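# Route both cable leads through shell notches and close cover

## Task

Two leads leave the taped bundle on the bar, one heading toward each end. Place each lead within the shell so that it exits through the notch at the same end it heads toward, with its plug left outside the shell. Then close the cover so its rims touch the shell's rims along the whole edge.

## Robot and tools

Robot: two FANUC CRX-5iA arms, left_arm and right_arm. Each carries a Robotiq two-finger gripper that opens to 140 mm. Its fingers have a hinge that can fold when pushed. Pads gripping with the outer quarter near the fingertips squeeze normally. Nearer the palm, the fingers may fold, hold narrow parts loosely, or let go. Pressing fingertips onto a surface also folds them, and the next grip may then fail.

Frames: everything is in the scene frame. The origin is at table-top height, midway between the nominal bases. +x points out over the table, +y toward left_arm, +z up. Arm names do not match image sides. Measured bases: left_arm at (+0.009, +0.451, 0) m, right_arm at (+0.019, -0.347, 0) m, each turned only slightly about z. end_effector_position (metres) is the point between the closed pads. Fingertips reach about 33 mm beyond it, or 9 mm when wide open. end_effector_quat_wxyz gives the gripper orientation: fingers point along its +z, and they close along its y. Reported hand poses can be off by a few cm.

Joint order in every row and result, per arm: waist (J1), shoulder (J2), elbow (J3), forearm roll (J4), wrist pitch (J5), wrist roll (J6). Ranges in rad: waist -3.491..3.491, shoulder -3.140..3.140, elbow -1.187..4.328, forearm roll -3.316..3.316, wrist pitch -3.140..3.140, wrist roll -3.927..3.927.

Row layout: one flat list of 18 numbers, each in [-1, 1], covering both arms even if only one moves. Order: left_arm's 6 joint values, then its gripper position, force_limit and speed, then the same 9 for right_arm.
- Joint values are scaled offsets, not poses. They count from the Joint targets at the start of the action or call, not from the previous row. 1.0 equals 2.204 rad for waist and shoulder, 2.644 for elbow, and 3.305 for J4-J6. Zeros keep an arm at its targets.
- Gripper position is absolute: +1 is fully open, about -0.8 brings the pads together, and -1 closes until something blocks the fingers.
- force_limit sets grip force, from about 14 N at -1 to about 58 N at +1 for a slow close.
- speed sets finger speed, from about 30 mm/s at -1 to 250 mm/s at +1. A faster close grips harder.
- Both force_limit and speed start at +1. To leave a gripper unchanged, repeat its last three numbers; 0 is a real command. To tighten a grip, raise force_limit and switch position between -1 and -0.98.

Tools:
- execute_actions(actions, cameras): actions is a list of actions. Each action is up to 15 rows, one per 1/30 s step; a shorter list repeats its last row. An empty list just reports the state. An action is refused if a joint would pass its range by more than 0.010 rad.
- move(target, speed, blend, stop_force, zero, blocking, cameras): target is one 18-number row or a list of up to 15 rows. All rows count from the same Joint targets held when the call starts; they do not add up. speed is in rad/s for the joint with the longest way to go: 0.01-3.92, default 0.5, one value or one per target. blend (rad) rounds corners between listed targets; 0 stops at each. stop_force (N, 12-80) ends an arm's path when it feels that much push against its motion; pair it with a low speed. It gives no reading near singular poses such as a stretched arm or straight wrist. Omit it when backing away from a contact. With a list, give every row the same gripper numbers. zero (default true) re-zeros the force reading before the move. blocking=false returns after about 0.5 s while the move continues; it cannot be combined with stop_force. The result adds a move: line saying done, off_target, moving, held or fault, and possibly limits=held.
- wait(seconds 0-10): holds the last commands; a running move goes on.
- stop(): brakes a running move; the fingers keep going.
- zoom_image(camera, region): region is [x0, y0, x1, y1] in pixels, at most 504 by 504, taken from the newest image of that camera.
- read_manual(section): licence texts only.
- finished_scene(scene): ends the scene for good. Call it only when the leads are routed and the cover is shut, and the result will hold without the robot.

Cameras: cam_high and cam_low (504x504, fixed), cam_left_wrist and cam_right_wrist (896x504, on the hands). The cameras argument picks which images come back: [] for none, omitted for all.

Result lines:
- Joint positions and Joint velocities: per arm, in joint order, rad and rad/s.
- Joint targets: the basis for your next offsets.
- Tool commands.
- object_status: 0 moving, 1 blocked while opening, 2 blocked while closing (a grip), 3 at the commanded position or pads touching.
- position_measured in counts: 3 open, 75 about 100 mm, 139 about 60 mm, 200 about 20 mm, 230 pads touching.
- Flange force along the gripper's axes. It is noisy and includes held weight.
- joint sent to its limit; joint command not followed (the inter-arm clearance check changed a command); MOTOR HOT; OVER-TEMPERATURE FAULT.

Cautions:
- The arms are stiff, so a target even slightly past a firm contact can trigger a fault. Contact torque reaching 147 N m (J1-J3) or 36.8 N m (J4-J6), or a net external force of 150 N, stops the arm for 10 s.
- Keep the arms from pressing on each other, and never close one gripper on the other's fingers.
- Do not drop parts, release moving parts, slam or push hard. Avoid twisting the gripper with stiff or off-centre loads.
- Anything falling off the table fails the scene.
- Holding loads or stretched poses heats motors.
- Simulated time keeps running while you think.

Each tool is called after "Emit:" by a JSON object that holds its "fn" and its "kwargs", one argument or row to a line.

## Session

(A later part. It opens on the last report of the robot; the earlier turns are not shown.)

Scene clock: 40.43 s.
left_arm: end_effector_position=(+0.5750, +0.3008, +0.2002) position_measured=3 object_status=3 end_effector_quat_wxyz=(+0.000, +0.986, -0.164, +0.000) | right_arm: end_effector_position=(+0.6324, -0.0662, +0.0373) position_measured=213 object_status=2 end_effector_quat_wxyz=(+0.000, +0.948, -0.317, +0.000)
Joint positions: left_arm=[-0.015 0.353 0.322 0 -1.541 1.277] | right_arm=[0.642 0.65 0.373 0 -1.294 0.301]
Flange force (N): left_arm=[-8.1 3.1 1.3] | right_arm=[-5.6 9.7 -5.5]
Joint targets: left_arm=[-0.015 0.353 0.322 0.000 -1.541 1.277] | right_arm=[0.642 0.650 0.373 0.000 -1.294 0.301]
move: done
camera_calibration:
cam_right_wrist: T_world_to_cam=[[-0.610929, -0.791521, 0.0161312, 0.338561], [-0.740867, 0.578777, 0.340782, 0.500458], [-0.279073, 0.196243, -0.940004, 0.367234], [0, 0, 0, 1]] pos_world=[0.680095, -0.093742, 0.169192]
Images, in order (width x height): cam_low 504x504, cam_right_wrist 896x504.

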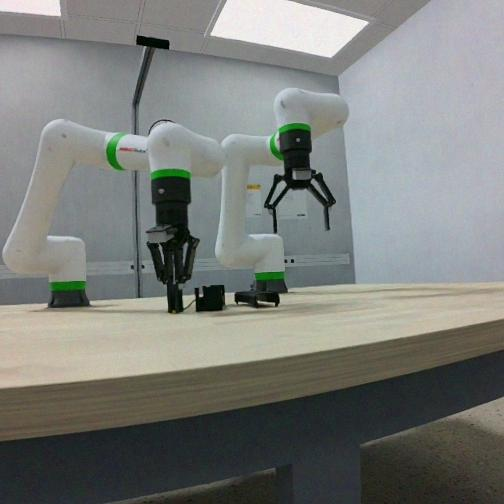

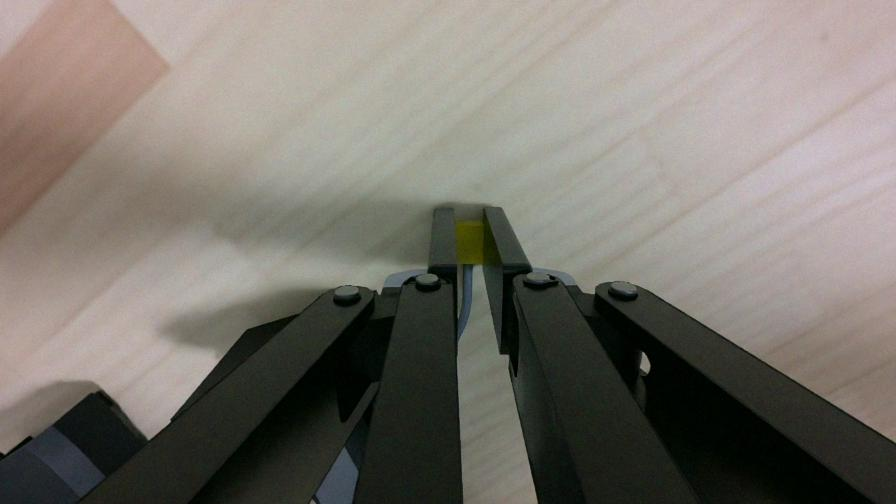

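Emit:
{"fn": "move", "kwargs": {
  "target": [
    [0,0,0,0,0,0, 1,1,1, 0.0077,-0.0227,0.0471,0,-0.0527,0.0175, -1,-0.6,-1],
    [0,0,0,0,0,0, 1,1,1, 0.0182,0.0509,0.1498,0,-0.0858,0.0802, -1,-0.6,-1]
  ],
  "speed": 0.25,
  "blend": 0.02,
  "cameras": ["cam_right_wrist", "cam_low", "cam_high"]
}}

Emit:
{"fn": "zoom_image", "kwargs": {
  "camera": "cam_right_wrist",
  "region": [370, 180, 570, 380]
}}

Emit:
{"fn": "zoom_image", "kwargs": {
  "camera": "cam_low",
  "region": [160, 250, 240, 330]
}}

Scene clock: 44.00 s.
left_arm: end_effector_position=(+0.5750, +0.3008, +0.2002) position_measured=3 object_status=3 end_effector_quat_wxyz=(+0.000, +0.986, -0.164, +0.000) | right_arm: end_effector_position=(+0.6612, -0.0102, +0.1281) position_measured=213 object_status=2 end_effector_quat_wxyz=(+0.000, +0.986, -0.170, +0.000)
Joint positions: left_arm=[-0.015 0.353 0.322 0 -1.541 1.277] | right_arm=[0.682 0.762 0.769 0 -1.577 0.566]
Flange force (N): left_arm=[-8.3 2.9 1.2] | right_arm=[-12.1 11.2 2.2]
Joint targets: left_arm=[-0.015 0.353 0.322 0.000 -1.541 1.277] | right_arm=[0.682 0.762 0.769 0.000 -1.577 0.566]
move: done
camera_calibration:
cam_right_wrist: T_world_to_cam=[[-0.344996, -0.938467, 0.0160237, 0.221712], [-0.88059, 0.329534, 0.340541, 0.548209], [-0.324866, 0.103375, -0.940093, 0.478923], [0, 0, 0, 1]] pos_world=[0.714823, -0.0220932, 0.259993]
Images, in order (width x height): cam_high 504x504, cam_low 504x504, cam_right_wrist 896x504.

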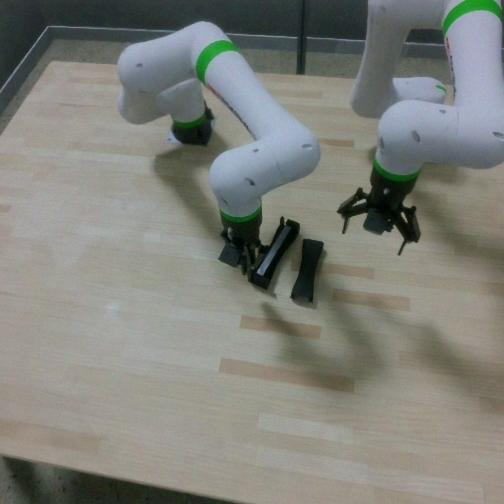

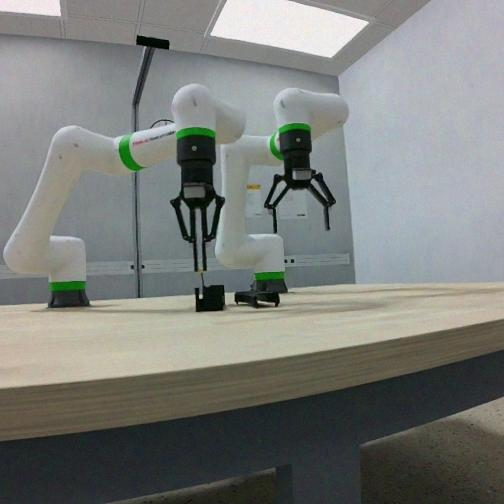

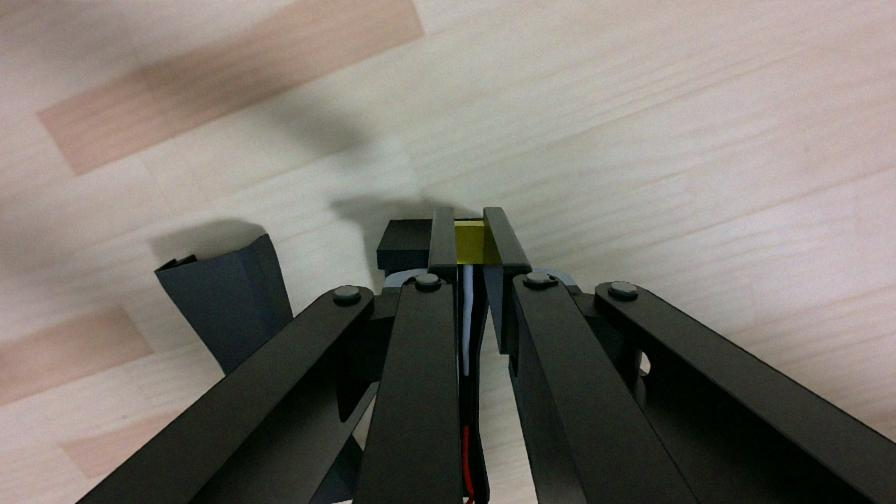

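Scaled by 2.520 from the camera's 896x504 image, which has a finer 1280x720 frame.

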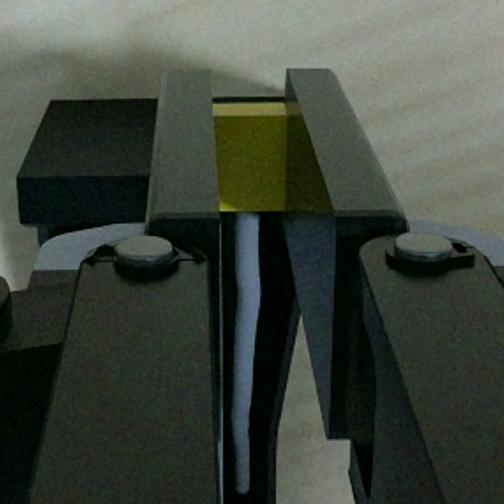

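Scaled by 6.300 from the camera's 504x504 image, which has a finer 720x720 frame.

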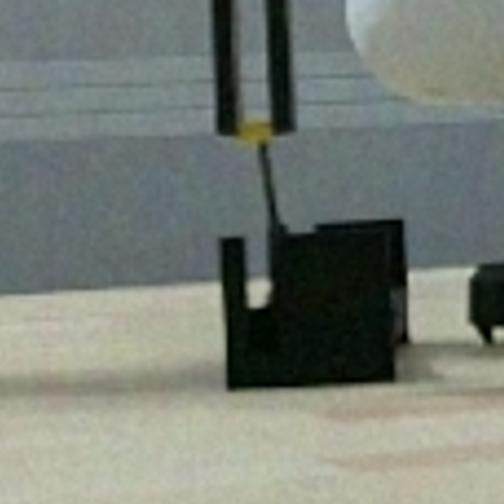

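Emit:
{"fn": "move", "kwargs": {
  "target": [0,0,0,0,0,0, 1,1,1, -0.0077,0.0120,-0.0140,0,0.0189,0.0051, -1,-0.6,-1],
  "speed": 0.1,
  "cameras": ["cam_right_wrist", "cam_low"]
}}

Emit:
{"fn": "zoom_image", "kwargs": {
  "camera": "cam_right_wrist",
  "region": [370, 180, 570, 380]
}}

Emit:
{"fn": "zoom_image", "kwargs": {
  "camera": "cam_low",
  "region": [160, 250, 240, 330]
}}

Scene clock: 46.43 s.
left_arm: end_effector_position=(+0.5750, +0.3008, +0.2002) position_measured=3 object_status=3 end_effector_quat_wxyz=(+0.000, +0.986, -0.164, +0.000) | right_arm: end_effector_position=(+0.6722, -0.0171, +0.0933) position_measured=213 object_status=2 end_effector_quat_wxyz=(+0.000, +0.986, -0.170, +0.000)
Joint positions: left_arm=[-0.015 0.353 0.322 0 -1.541 1.277] | right_arm=[0.665 0.789 0.732 0.001 -1.515 0.583]
Flange force (N): left_arm=[-8.2 3.1 1.0] | right_arm=[-11.4 11.3 0.0]
Joint targets: left_arm=[-0.015 0.353 0.322 0.000 -1.541 1.277] | right_arm=[0.665 0.789 0.732 0.000 -1.515 0.583]
move: done
camera_calibration:
cam_right_wrist: T_world_to_cam=[[-0.345051, -0.938432, 0.0168668, 0.219569], [-0.880351, 0.329822, 0.340881, 0.571866], [-0.325457, 0.102773, -0.939955, 0.450804], [0, 0, 0, 1]] pos_world=[0.725922, -0.0288941, 0.225093]
Images, in order (width x height): cam_low 504x504, cam_right_wrist 896x504.

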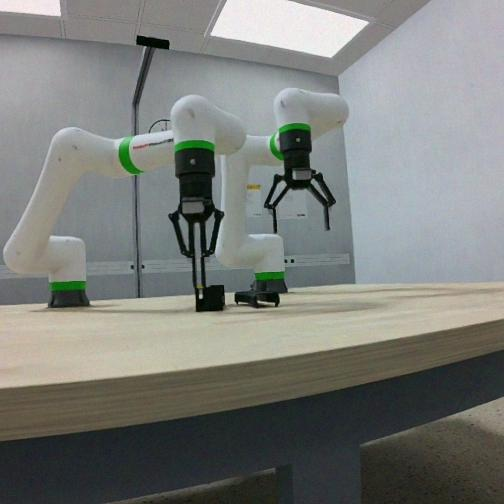

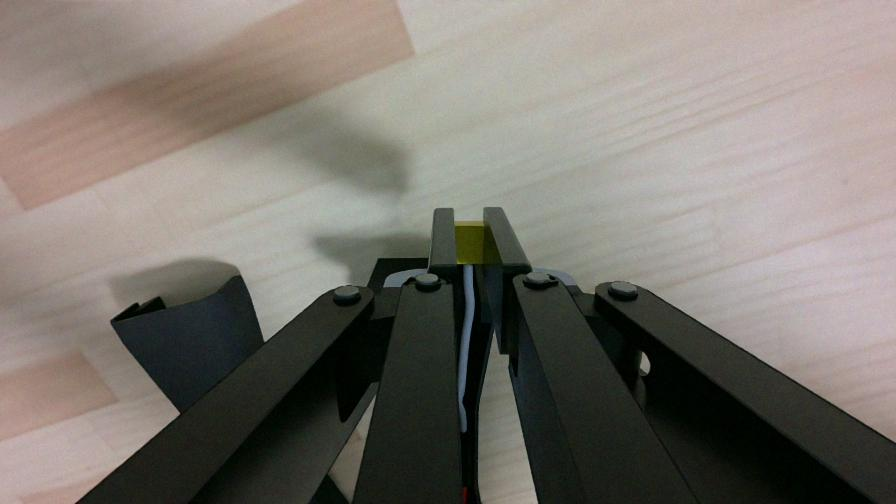

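Scaled by 2.520 from the camera's 896x504 image, which has a finer 1280x720 frame.

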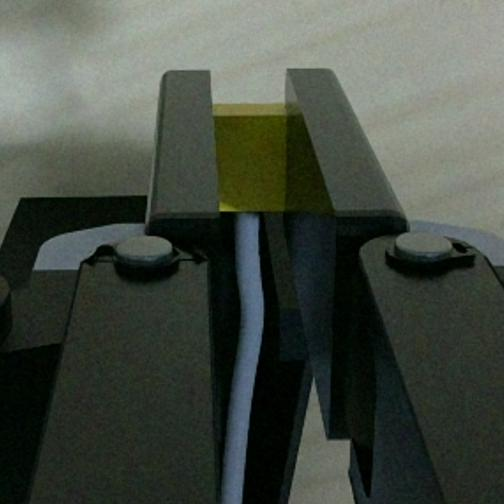

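Scaled by 6.300 from the camera's 504x504 image, which has a finer 720x720 frame.

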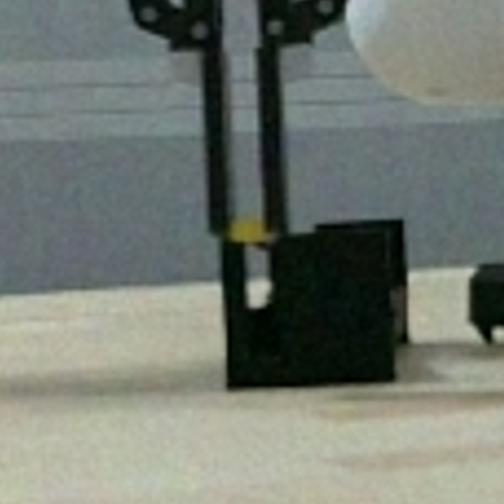

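Emit:
{"fn": "move", "kwargs": {
  "target": [0,0,0,0,0,0, 1,1,1, 0,0.0083,-0.0343,0,0.0334,0, -1,-0.6,-1],
  "speed": 0.08,
  "cameras": ["cam_right_wrist", "cam_low"]
}}

Emit:
{"fn": "zoom_image", "kwargs": {
  "camera": "cam_right_wrist",
  "region": [370, 180, 570, 380]
}}

Emit:
{"fn": "zoom_image", "kwargs": {
  "camera": "cam_low",
  "region": [160, 250, 240, 330]
}}

Scene clock: 48.63 s.
left_arm: end_effector_position=(+0.5750, +0.3008, +0.2002) position_measured=3 object_status=3 end_effector_quat_wxyz=(+0.000, +0.986, -0.164, +0.000) | right_arm: end_effector_position=(+0.6726, -0.0167, +0.0413) position_measured=213 object_status=2 end_effector_quat_wxyz=(+0.000, +0.986, -0.170, +0.000)
Joint positions: left_arm=[-0.015 0.353 0.322 0 -1.541 1.277] | right_arm=[0.665 0.807 0.642 0 -1.404 0.583]
Flange force (N): left_arm=[-8.2 3.2 1.3] | right_arm=[-10.4 11.0 -2.1]
Joint targets: left_arm=[-0.015 0.353 0.322 0.000 -1.541 1.277] | right_arm=[0.665 0.807 0.642 0.000 -1.404 0.583]
move: done
camera_calibration:
cam_right_wrist: T_world_to_cam=[[-0.34501, -0.938469, 0.0156178, 0.220923], [-0.880699, 0.329436, 0.340354, 0.59009], [-0.324557, 0.103671, -0.940168, 0.401505], [0, 0, 0, 1]] pos_world=[0.726224, -0.0286928, 0.173192]
Images, in order (width x height): cam_low 504x504, cam_right_wrist 896x504.

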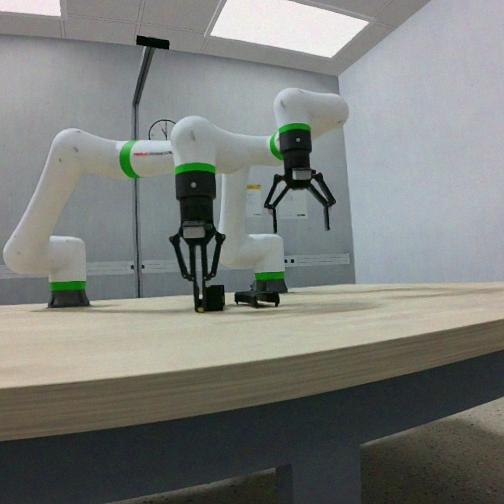

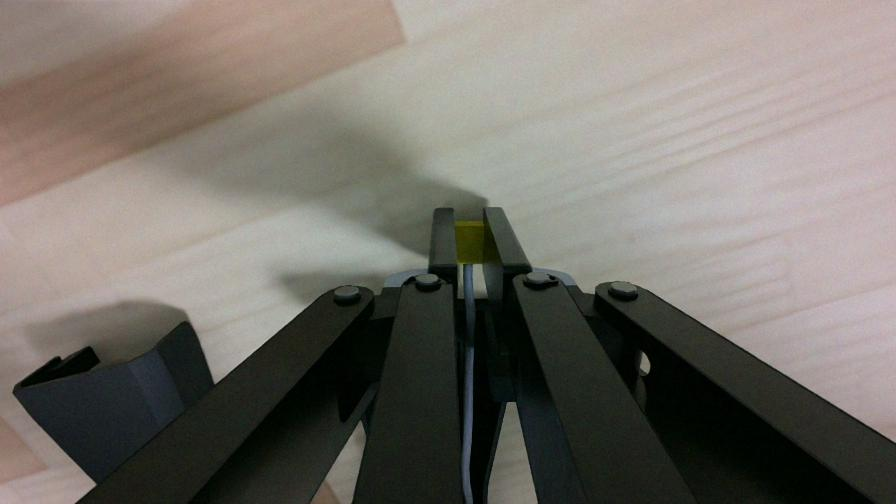

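Scaled by 2.520 from the camera's 896x504 image, which has a finer 1280x720 frame.

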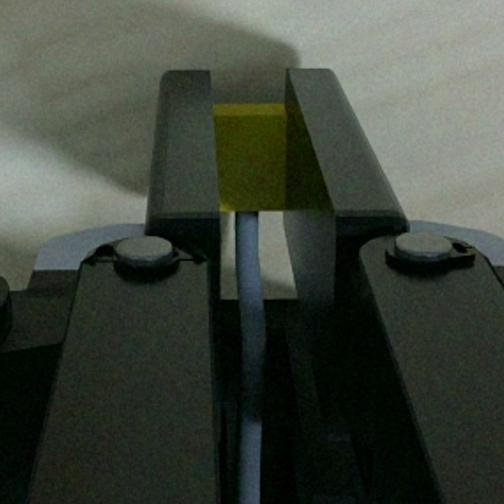

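Scaled by 6.300 from the camera's 504x504 image, which has a finer 720x720 frame.

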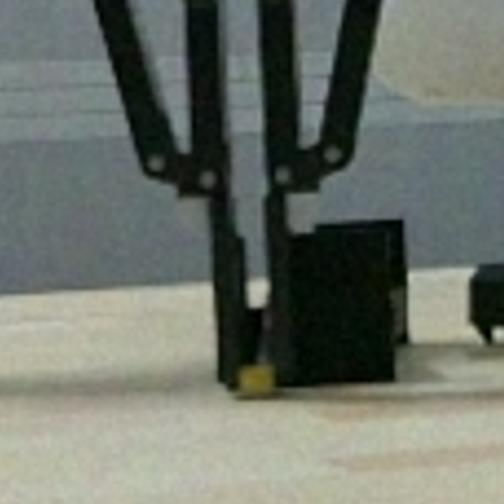

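Emit:
{"fn": "move", "kwargs": {
  "target": [
    [0,0,0,0,0,0, 1,1,1, 0,0,0,0,0,0, -0.4,-0.6,-1],
    [0,0,0,0,0,0, 1,1,1, 0,-0.0204,0.0480,0,-0.0523,0, -0.4,-0.6,-1]
  ],
  "speed": 0.3,
  "cameras": ["cam_right_wrist", "cam_high"]
}}

Emit:
{"fn": "zoom_image", "kwargs": {
  "camera": "cam_right_wrist",
  "region": [370, 150, 610, 390]
}}

Scene clock: 51.50 s.
left_arm: end_effector_position=(+0.5750, +0.3008, +0.2002) position_measured=3 object_status=3 end_effector_quat_wxyz=(+0.000, +0.986, -0.164, +0.000) | right_arm: end_effector_position=(+0.6666, -0.0213, +0.1279) position_measured=179 object_status=3 end_effector_quat_wxyz=(+0.000, +0.986, -0.170, +0.000)
Joint positions: left_arm=[-0.015 0.353 0.322 0 -1.541 1.277] | right_arm=[0.665 0.762 0.768 0 -1.577 0.583]
Flange force (N): left_arm=[-8.3 3.2 1.4] | right_arm=[-10.7 11.6 1.0]
Joint targets: left_arm=[-0.015 0.353 0.322 0.000 -1.541 1.277] | right_arm=[0.665 0.762 0.768 0.000 -1.577 0.583]
move: done
camera_calibration:
cam_right_wrist: T_world_to_cam=[[-0.345083, -0.938427, 0.0165053, 0.213133], [-0.880408, 0.329742, 0.340809, 0.556583], [-0.325267, 0.103076, -0.939988, 0.481921], [0, 0, 0, 1]] pos_world=[0.720322, -0.0331937, 0.259793]
Images, in order (width x height): cam_high 504x504, cam_right_wrist 896x504.

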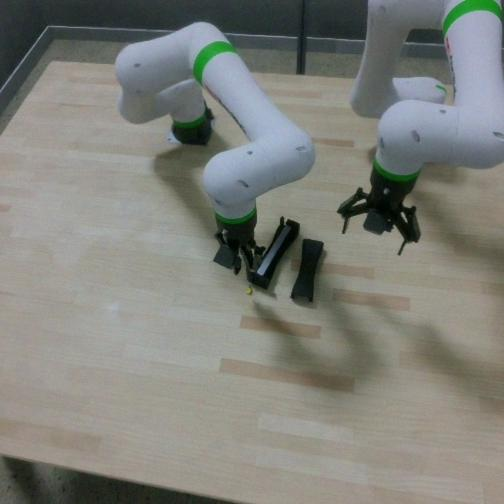

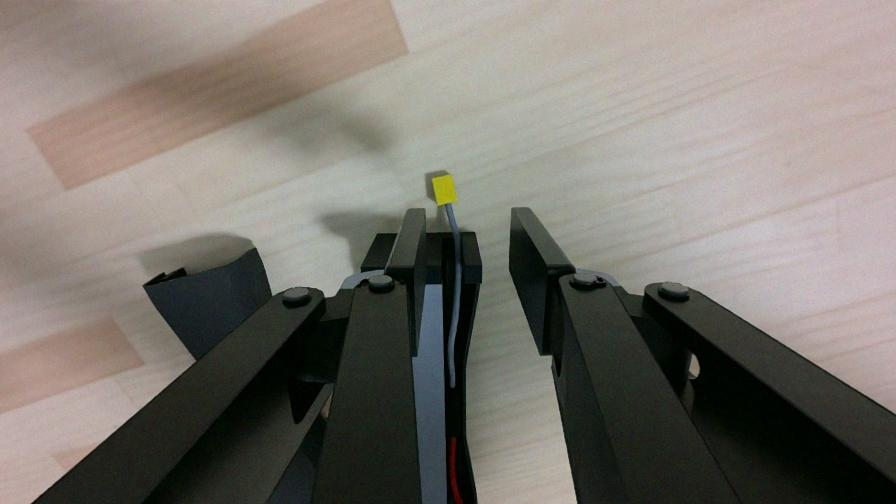

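Scaled by 2.100 from the camera's 896x504 image, which has a finer 1280x720 frame.

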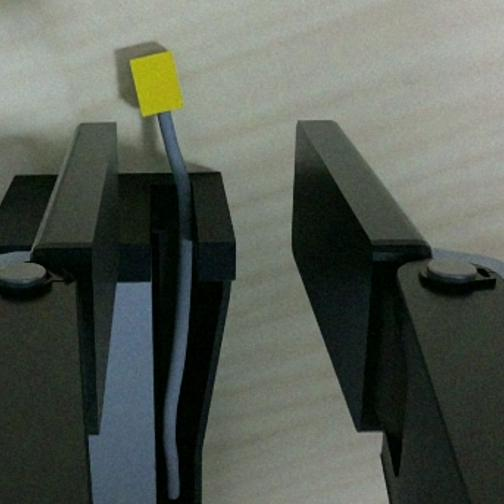

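Emit:
{"fn": "move", "kwargs": {
  "target": [
    [0,0,0,0,0,0, 1,1,1, -0.2119,-0.3886,-0.3996,-0.2348,0.1531,0.7017, -0.4,-0.6,-1],
    [-0.0995,0.0749,0.0876,0,-0.0198,0.5383, 1,1,1, -0.2119,-0.3886,-0.3996,-0.2348,0.1531,0.7017, -0.4,-0.6,-1]
  ],
  "speed": 0.9,
  "blend": 0.1,
  "cameras": ["cam_left_wrist", "cam_right_wrist"]
}}

Emit:
{"fn": "zoom_image", "kwargs": {
  "camera": "cam_left_wrist",
  "region": [280, 80, 480, 380]
}}

Emit:
{"fn": "zoom_image", "kwargs": {
  "camera": "cam_left_wrist",
  "region": [450, 80, 650, 380]
}}

Scene clock: 60.70 s.
left_arm: end_effector_position=(+0.5883, +0.1657, +0.2004) position_measured=3 object_status=3 end_effector_quat_wxyz=(+0.000, +0.817, +0.577, +0.000) | right_arm: end_effector_position=(+0.4790, -0.1352, +0.1689) position_measured=179 object_status=3 end_effector_quat_wxyz=(-0.222, +0.754, +0.534, +0.312)
Joint positions: left_arm=[-0.234 0.518 0.554 0 -1.606 3.056] | right_arm=[0.198 -0.094 -0.288 -0.776 -1.071 2.902]
Flange force (N): left_arm=[-1.2 -10.6 2.1] | right_arm=[0.8 -6.2 -2.7]
Joint targets: left_arm=[-0.234 0.518 0.554 0.000 -1.606 3.056] | right_arm=[0.198 -0.094 -0.288 -0.776 -1.071 2.902]
move: done
camera_calibration:
cam_left_wrist: T_world_to_cam=[[0.94753, -0.319656, -0.00248088, -0.494563], [-0.300306, -0.892779, 0.335801, 0.261883], [-0.109556, -0.317437, -0.94193, 0.448626], [0, 0, 0, 1]] pos_world=[0.596408, 0.218124, 0.333407]
cam_right_wrist: T_world_to_cam=[[0.936774, -0.349927, 0.00221639, -0.491172], [-0.316175, -0.849096, -0.423166, 0.114405], [0.149959, 0.39571, -0.90605, 0.277307], [0, 0, 0, 1]] pos_world=[0.454705, -0.184467, 0.300755]
Images, in order (width x height): cam_left_wrist 896x504, cam_right_wrist 896x504.

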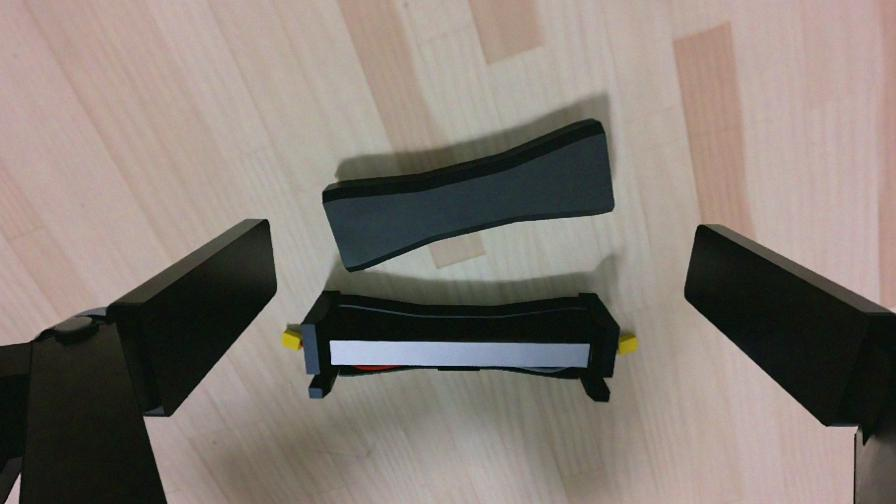

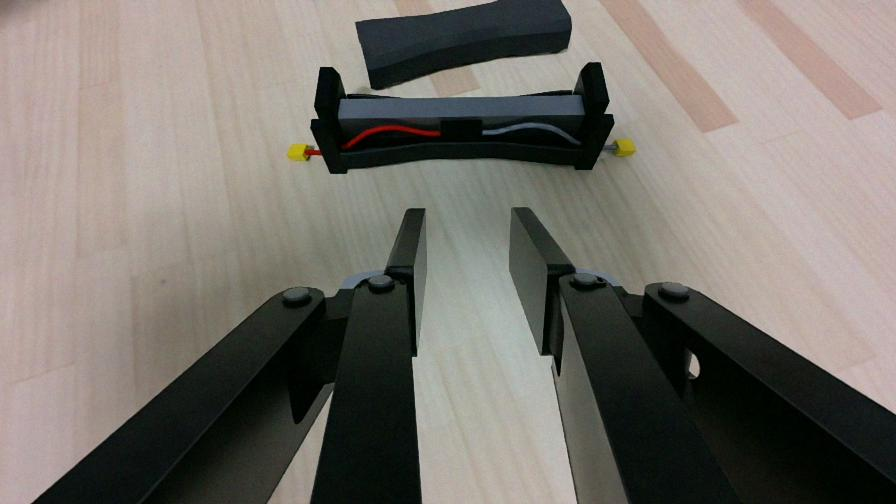

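Scaled by 1.680 from the camera's 896x504 image, which has a finer 1280x720 frame.

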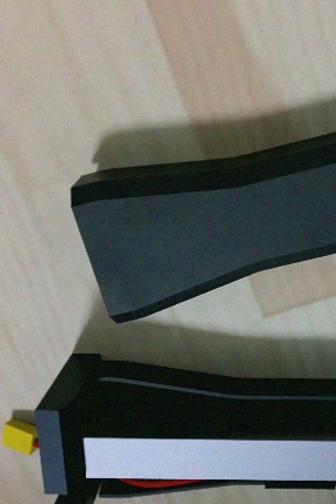

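Scaled by 1.680 from the camera's 896x504 image, which has a finer 1280x720 frame.

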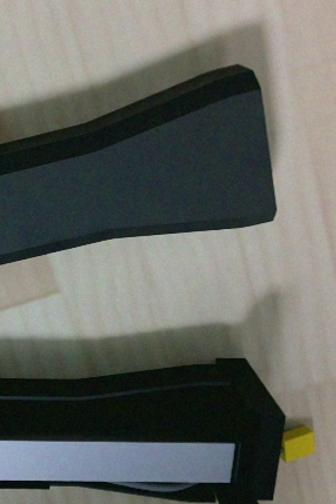

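Emit:
{"fn": "move", "kwargs": {
  "target": [-0.0157,0.0170,-0.0674,0,0.0650,-0.3873, 0.175,-1,0, 0,0,0,0,0,0, -0.4,-0.6,-1],
  "speed": 0.9,
  "cameras": ["cam_left_wrist"]
}}

Emit:
{"fn": "zoom_image", "kwargs": {
  "camera": "cam_left_wrist",
  "region": [350, 0, 600, 450]
}}

Scene clock: 65.00 s.
left_arm: end_effector_position=(+0.5841, +0.1440, +0.1002) position_measured=107 object_status=3 end_effector_quat_wxyz=(+0.000, +0.999, -0.043, +0.000) | right_arm: end_effector_position=(+0.4790, -0.1352, +0.1689) position_measured=179 object_status=3 end_effector_quat_wxyz=(-0.222, +0.754, +0.534, +0.312)
Joint positions: left_arm=[-0.269 0.555 0.376 0 -1.391 1.776] | right_arm=[0.198 -0.094 -0.288 -0.776 -1.071 2.902]
Flange force (N): left_arm=[-9.3 -1.5 0.0] | right_arm=[0.8 -6.5 -2.7]
Joint targets: left_arm=[-0.269 0.555 0.376 0.000 -1.391 1.776] | right_arm=[0.198 -0.094 -0.288 -0.776 -1.071 2.902]
move: done
camera_calibration:
cam_left_wrist: T_world_to_cam=[[-0.0692789, -0.997592, -0.00312907, 0.193811], [-0.939785, 0.0642115, 0.33568, 0.510608], [-0.334671, 0.0261962, -0.941971, 0.428995], [0, 0, 0, 1]] pos_world=[0.636861, 0.149319, 0.233306]
Images, in order (width x height): cam_left_wrist 896x504.

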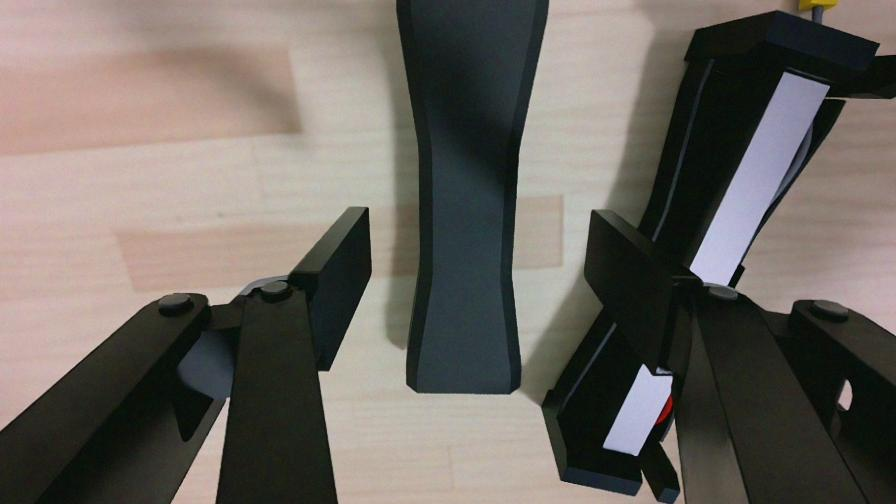

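Scaled by 1.120 from the camera's 896x504 image, which has a finer 1280x720 frame.

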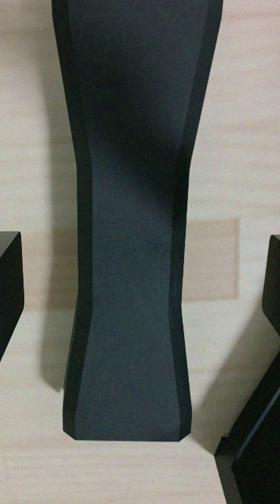

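Emit:
{"fn": "move", "kwargs": {
  "target": [
    [0.0025,0.0124,-0.0334,0,0.0348,-0.0042, 0.175,-1,0, 0,0,0,0,0,0, -0.4,-0.6,-1],
    [0.0025,0.0124,-0.0334,0,0.0348,-0.0042, -1,-1,-1, 0,0,0,0,0,0, -0.4,-0.6,-1]
  ],
  "speed": 0.2,
  "cameras": ["cam_left_wrist", "cam_low"]
}}

Emit:
{"fn": "zoom_image", "kwargs": {
  "camera": "cam_left_wrist",
  "region": [350, 0, 600, 503]
}}

Emit:
{"fn": "zoom_image", "kwargs": {
  "camera": "cam_low",
  "region": [190, 250, 310, 330]
}}

Scene clock: 70.53 s.
left_arm: end_effector_position=(+0.5834, +0.1479, +0.0458) position_measured=160 object_status=0 end_effector_quat_wxyz=(+0.000, +0.999, -0.047, +0.000) | right_arm: end_effector_position=(+0.4790, -0.1352, +0.1689) position_measured=179 object_status=3 end_effector_quat_wxyz=(-0.222, +0.754, +0.534, +0.312)
Joint positions: left_arm=[-0.263 0.582 0.287 0 -1.276 1.762] | right_arm=[0.198 -0.094 -0.288 -0.776 -1.071 2.902]
Flange force (N): left_arm=[-9.9 -1.8 -8.4] | right_arm=[0.6 -5.7 -2.4]
Joint targets: left_arm=[-0.263 0.582 0.287 0.000 -1.276 1.762] | right_arm=[0.198 -0.094 -0.288 -0.776 -1.071 2.902]
move: done
camera_calibration:
cam_left_wrist: T_world_to_cam=[[-0.0776407, -0.996976, -0.00326859, 0.202251], [-0.93903, 0.0720259, 0.336206, 0.526316], [-0.334954, 0.0291726, -0.941783, 0.377153], [0, 0, 0, 1]] pos_world=[0.636259, 0.152728, 0.178907]
Images, in order (width x height): cam_low 504x504, cam_left_wrist 896x504.

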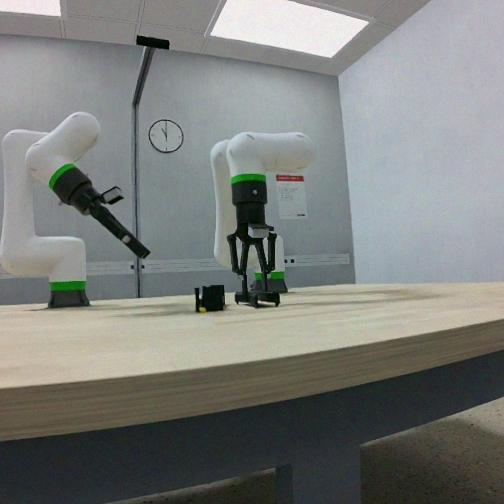

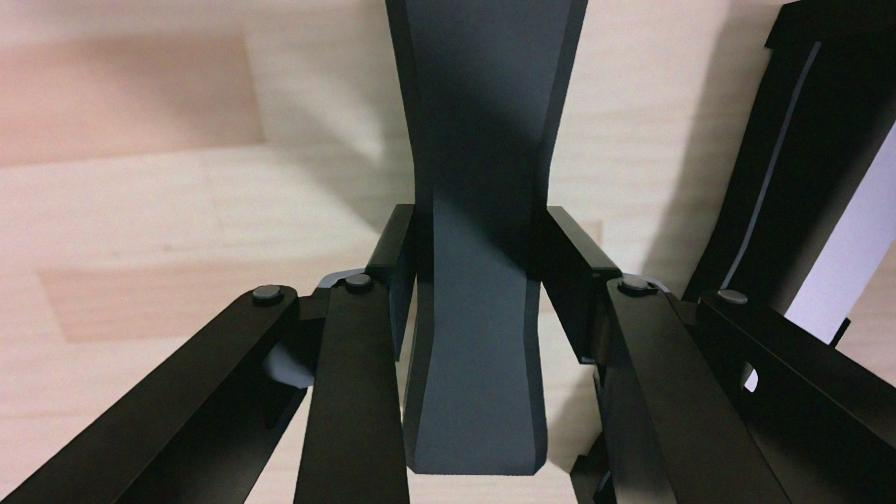

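Scaled by 1.002 from the camera's 896x504 image, which has a finer 1280x720 frame.

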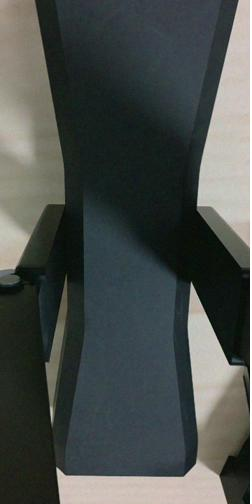

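Scaled by 4.200 from the camera's 504x504 image, which has a finer 720x720 frame.

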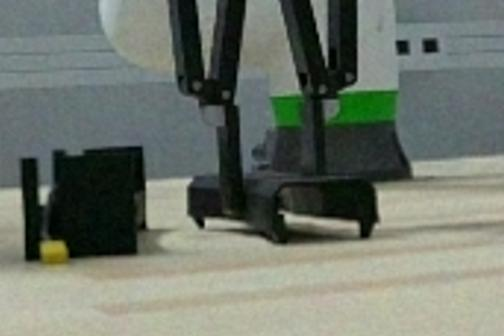

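Emit:
{"fn": "move", "kwargs": {
  "target": [
    [0,-0.0204,0.0499,0,-0.0535,0, -1,-1,-1, 0,0,0,0,0,0, -0.4,-0.6,-1],
    [-0.0795,0.0084,0.0862,0,-0.0633,-0.0208, -1,-1,-1, 0,0,0,0,0,0, -0.4,-0.6,-1]
  ],
  "speed": [0.15,0.3],
  "blend": 0.02,
  "cameras": ["cam_left_wrist", "cam_low", "cam_right_wrist"]
}}

Emit:
{"fn": "zoom_image", "kwargs": {
  "camera": "cam_right_wrist",
  "region": [270, 0, 470, 180]
}}

Emit:
{"fn": "zoom_image", "kwargs": {
  "camera": "cam_right_wrist",
  "region": [460, 0, 660, 180]
}}

Emit:
{"fn": "zoom_image", "kwargs": {
  "camera": "cam_low",
  "region": [175, 255, 245, 325]
}}

Scene clock: 75.13 s.
left_arm: end_effector_position=(+0.5427, +0.0420, +0.1299) position_measured=160 object_status=2 end_effector_quat_wxyz=(+0.000, +0.986, -0.168, +0.000) | right_arm: end_effector_position=(+0.4790, -0.1352, +0.1689) position_measured=179 object_status=3 end_effector_quat_wxyz=(-0.222, +0.754, +0.534, +0.312)
Joint positions: left_arm=[-0.439 0.601 0.515 0 -1.485 1.693] | right_arm=[0.198 -0.094 -0.288 -0.776 -1.071 2.902]
Flange force (N): left_arm=[-10.1 -0.5 1.3] | right_arm=[1.0 -6.3 -3.1]
Joint targets: left_arm=[-0.439 0.601 0.515 0.000 -1.485 1.693] | right_arm=[0.198 -0.094 -0.288 -0.776 -1.071 2.902]
move: done
camera_calibration:
cam_left_wrist: T_world_to_cam=[[-0.315994, -0.948756, -0.00323614, 0.221247], [-0.89395, 0.296594, 0.335984, 0.433568], [-0.317807, 0.109062, -0.941862, 0.433038], [0, 0, 0, 1]] pos_world=[0.595124, 0.0340875, 0.262906]
cam_right_wrist: T_world_to_cam=[[0.936774, -0.349927, 0.00221639, -0.491172], [-0.316175, -0.849096, -0.423166, 0.114405], [0.149959, 0.39571, -0.90605, 0.277307], [0, 0, 0, 1]] pos_world=[0.454705, -0.184467, 0.300755]
Images, in order (width x height): cam_low 504x504, cam_left_wrist 896x504, cam_right_wrist 896x504.

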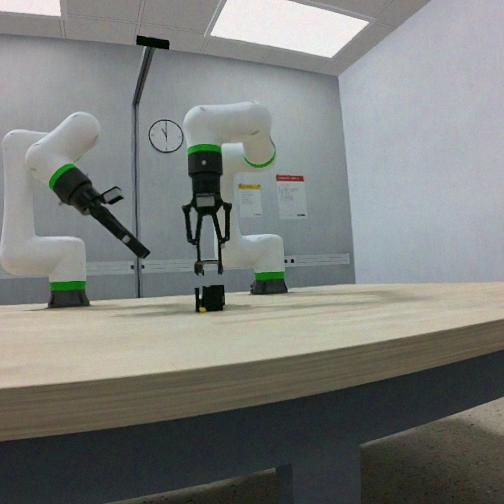

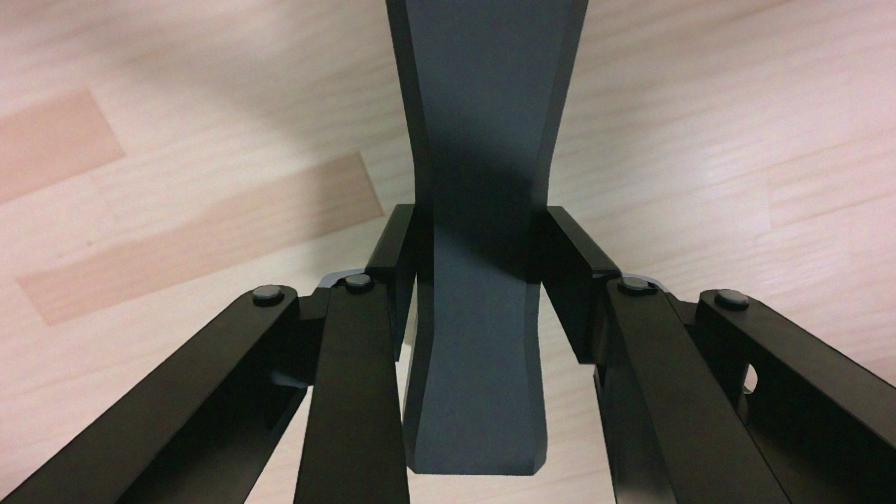

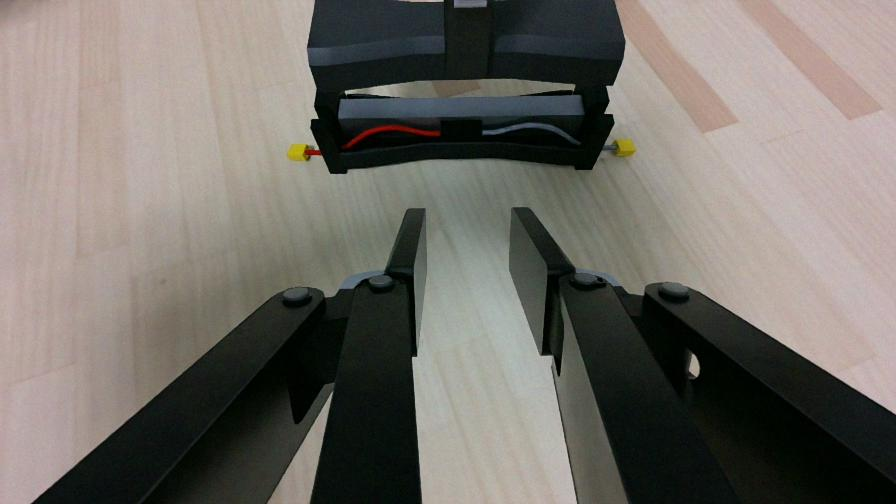

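Scaled by 2.520 from the camera's 896x504 image, which has a finer 1280x720 frame.

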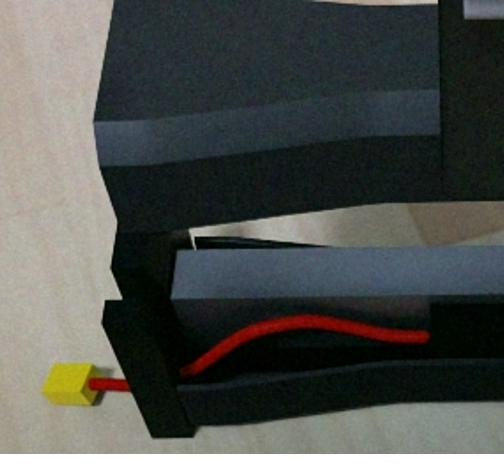

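Scaled by 2.520 from the camera's 896x504 image, which has a finer 1280x720 frame.

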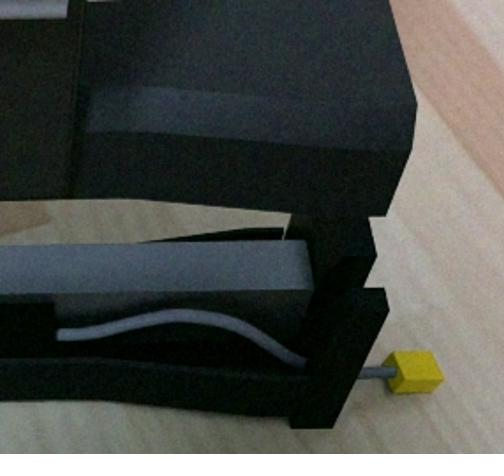

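Scaled by 7.200 from the camera's 504x504 image, which has a finer 720x720 frame.

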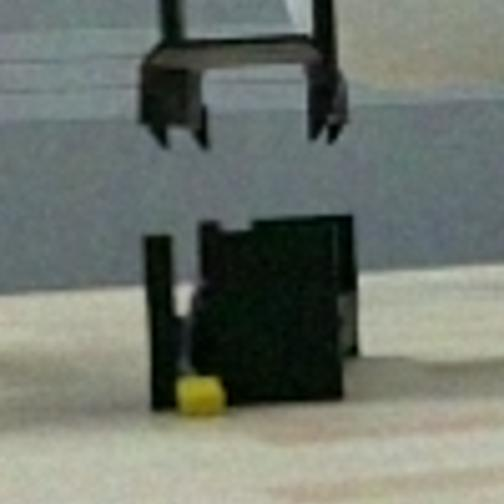

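Emit:
{"fn": "zoom_image", "kwargs": {
  "camera": "cam_low",
  "region": [188, 258, 230, 315]
}}

Scaled by 8.842 from the camera's 504x504 image, which has a finer 720x720 frame.

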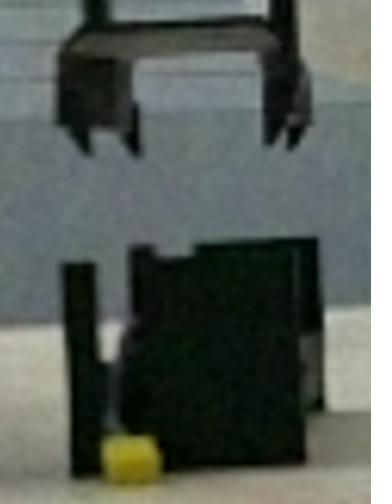

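Emit:
{"fn": "move", "kwargs": {
  "target": [0,0.0039,-0.0188,0,0.0176,0, -1,-1,-1, 0,0,0,0,0,0, -0.4,-0.6,-1],
  "speed": 0.1,
  "cameras": ["cam_low", "cam_right_wrist"]
}}

Emit:
{"fn": "zoom_image", "kwargs": {
  "camera": "cam_right_wrist",
  "region": [280, 0, 460, 180]
}}

Emit:
{"fn": "zoom_image", "kwargs": {
  "camera": "cam_right_wrist",
  "region": [460, 0, 640, 180]
}}

Emit:
{"fn": "zoom_image", "kwargs": {
  "camera": "cam_low",
  "region": [188, 264, 230, 315]
}}

Scene clock: 81.97 s.
left_arm: end_effector_position=(+0.5426, +0.0420, +0.1030) position_measured=160 object_status=2 end_effector_quat_wxyz=(+0.000, +0.986, -0.168, +0.000) | right_arm: end_effector_position=(+0.4790, -0.1352, +0.1689) position_measured=179 object_status=3 end_effector_quat_wxyz=(-0.222, +0.754, +0.534, +0.312)
Joint positions: left_arm=[-0.439 0.61 0.466 0 -1.427 1.693] | right_arm=[0.198 -0.094 -0.288 -0.776 -1.071 2.902]
Flange force (N): left_arm=[-10.0 -1.0 0.9] | right_arm=[0.7 -6.6 -2.7]
Joint targets: left_arm=[-0.439 0.610 0.466 0.000 -1.427 1.693] | right_arm=[0.198 -0.094 -0.288 -0.776 -1.071 2.902]
move: done
camera_calibration:
cam_right_wrist: T_world_to_cam=[[0.936774, -0.349927, 0.00221639, -0.491172], [-0.316175, -0.849096, -0.423166, 0.114405], [0.149959, 0.39571, -0.90605, 0.277307], [0, 0, 0, 1]] pos_world=[0.454705, -0.184467, 0.300755]
Images, in order (width x height): cam_low 504x504, cam_right_wrist 896x504.

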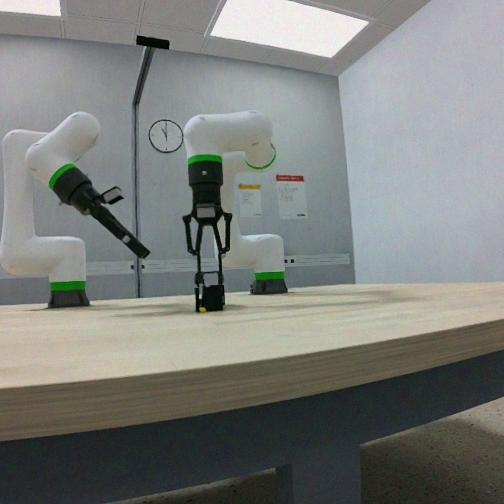

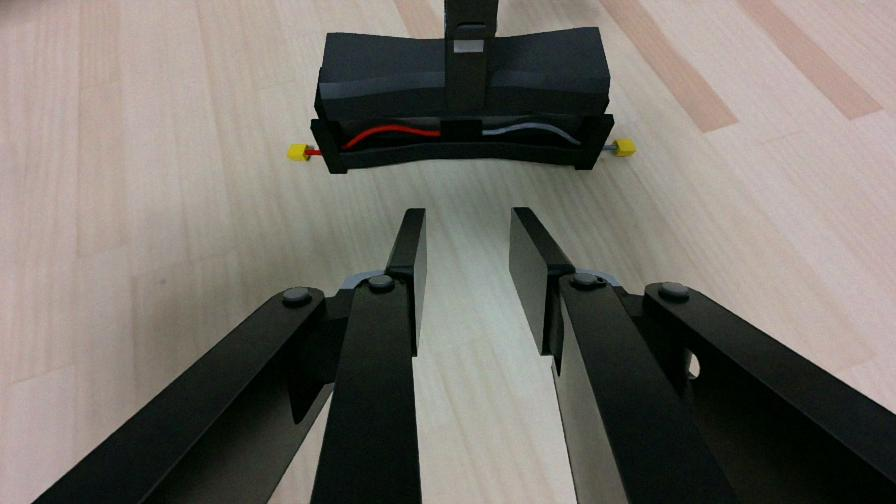

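Scaled by 2.800 from the camera's 896x504 image, which has a finer 1280x720 frame.

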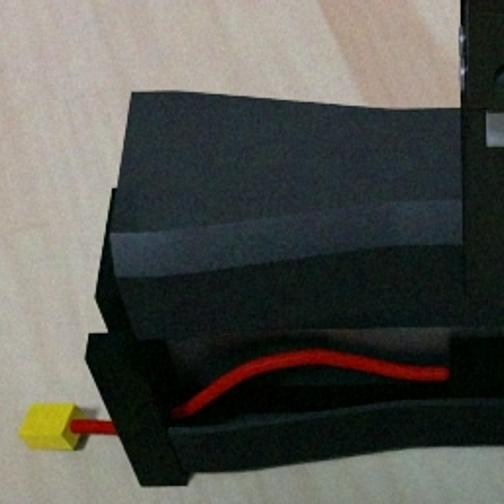

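Scaled by 2.800 from the camera's 896x504 image, which has a finer 1280x720 frame.

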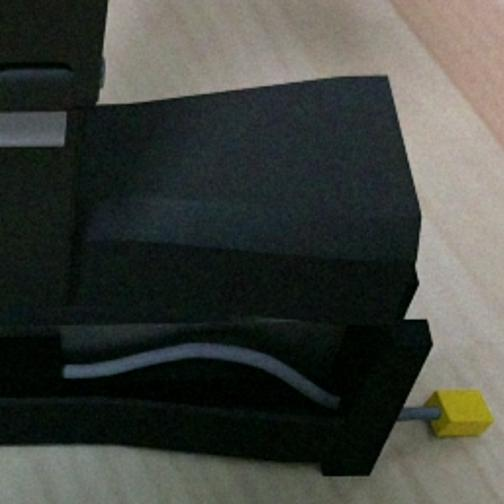

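Scaled by 9.882 from the camera's 504x504 image, which has a finer 720x720 frame.

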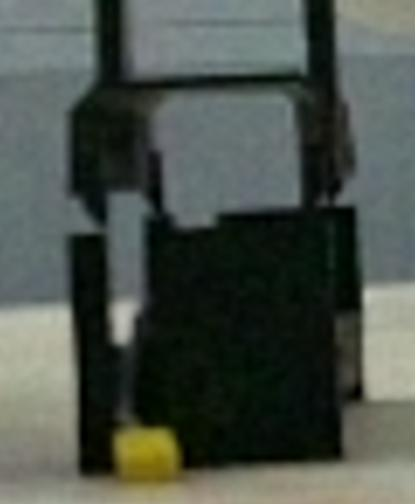

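Emit:
{"fn": "zoom_image", "kwargs": {
  "camera": "cam_low",
  "region": [192, 270, 227, 292]
}}

Emit:
{"fn": "zoom_image", "kwargs": {
  "camera": "cam_low",
  "region": [192, 285, 227, 314]
}}

Scaled by 14.400 from the camera's 504x504 image, which has a finer 720x720 frame.

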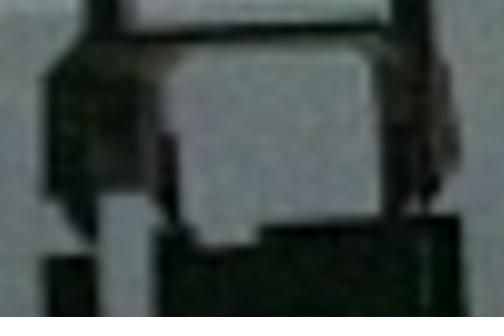

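Scaled by 14.400 from the camera's 504x504 image, which has a finer 720x720 frame.

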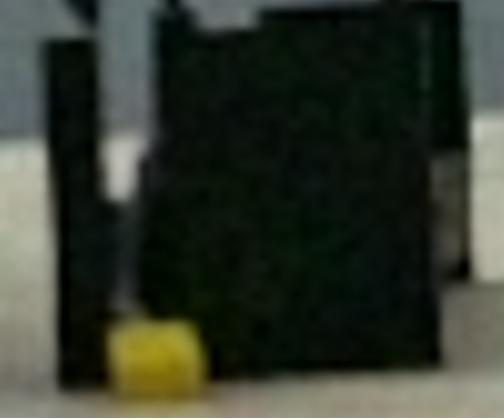

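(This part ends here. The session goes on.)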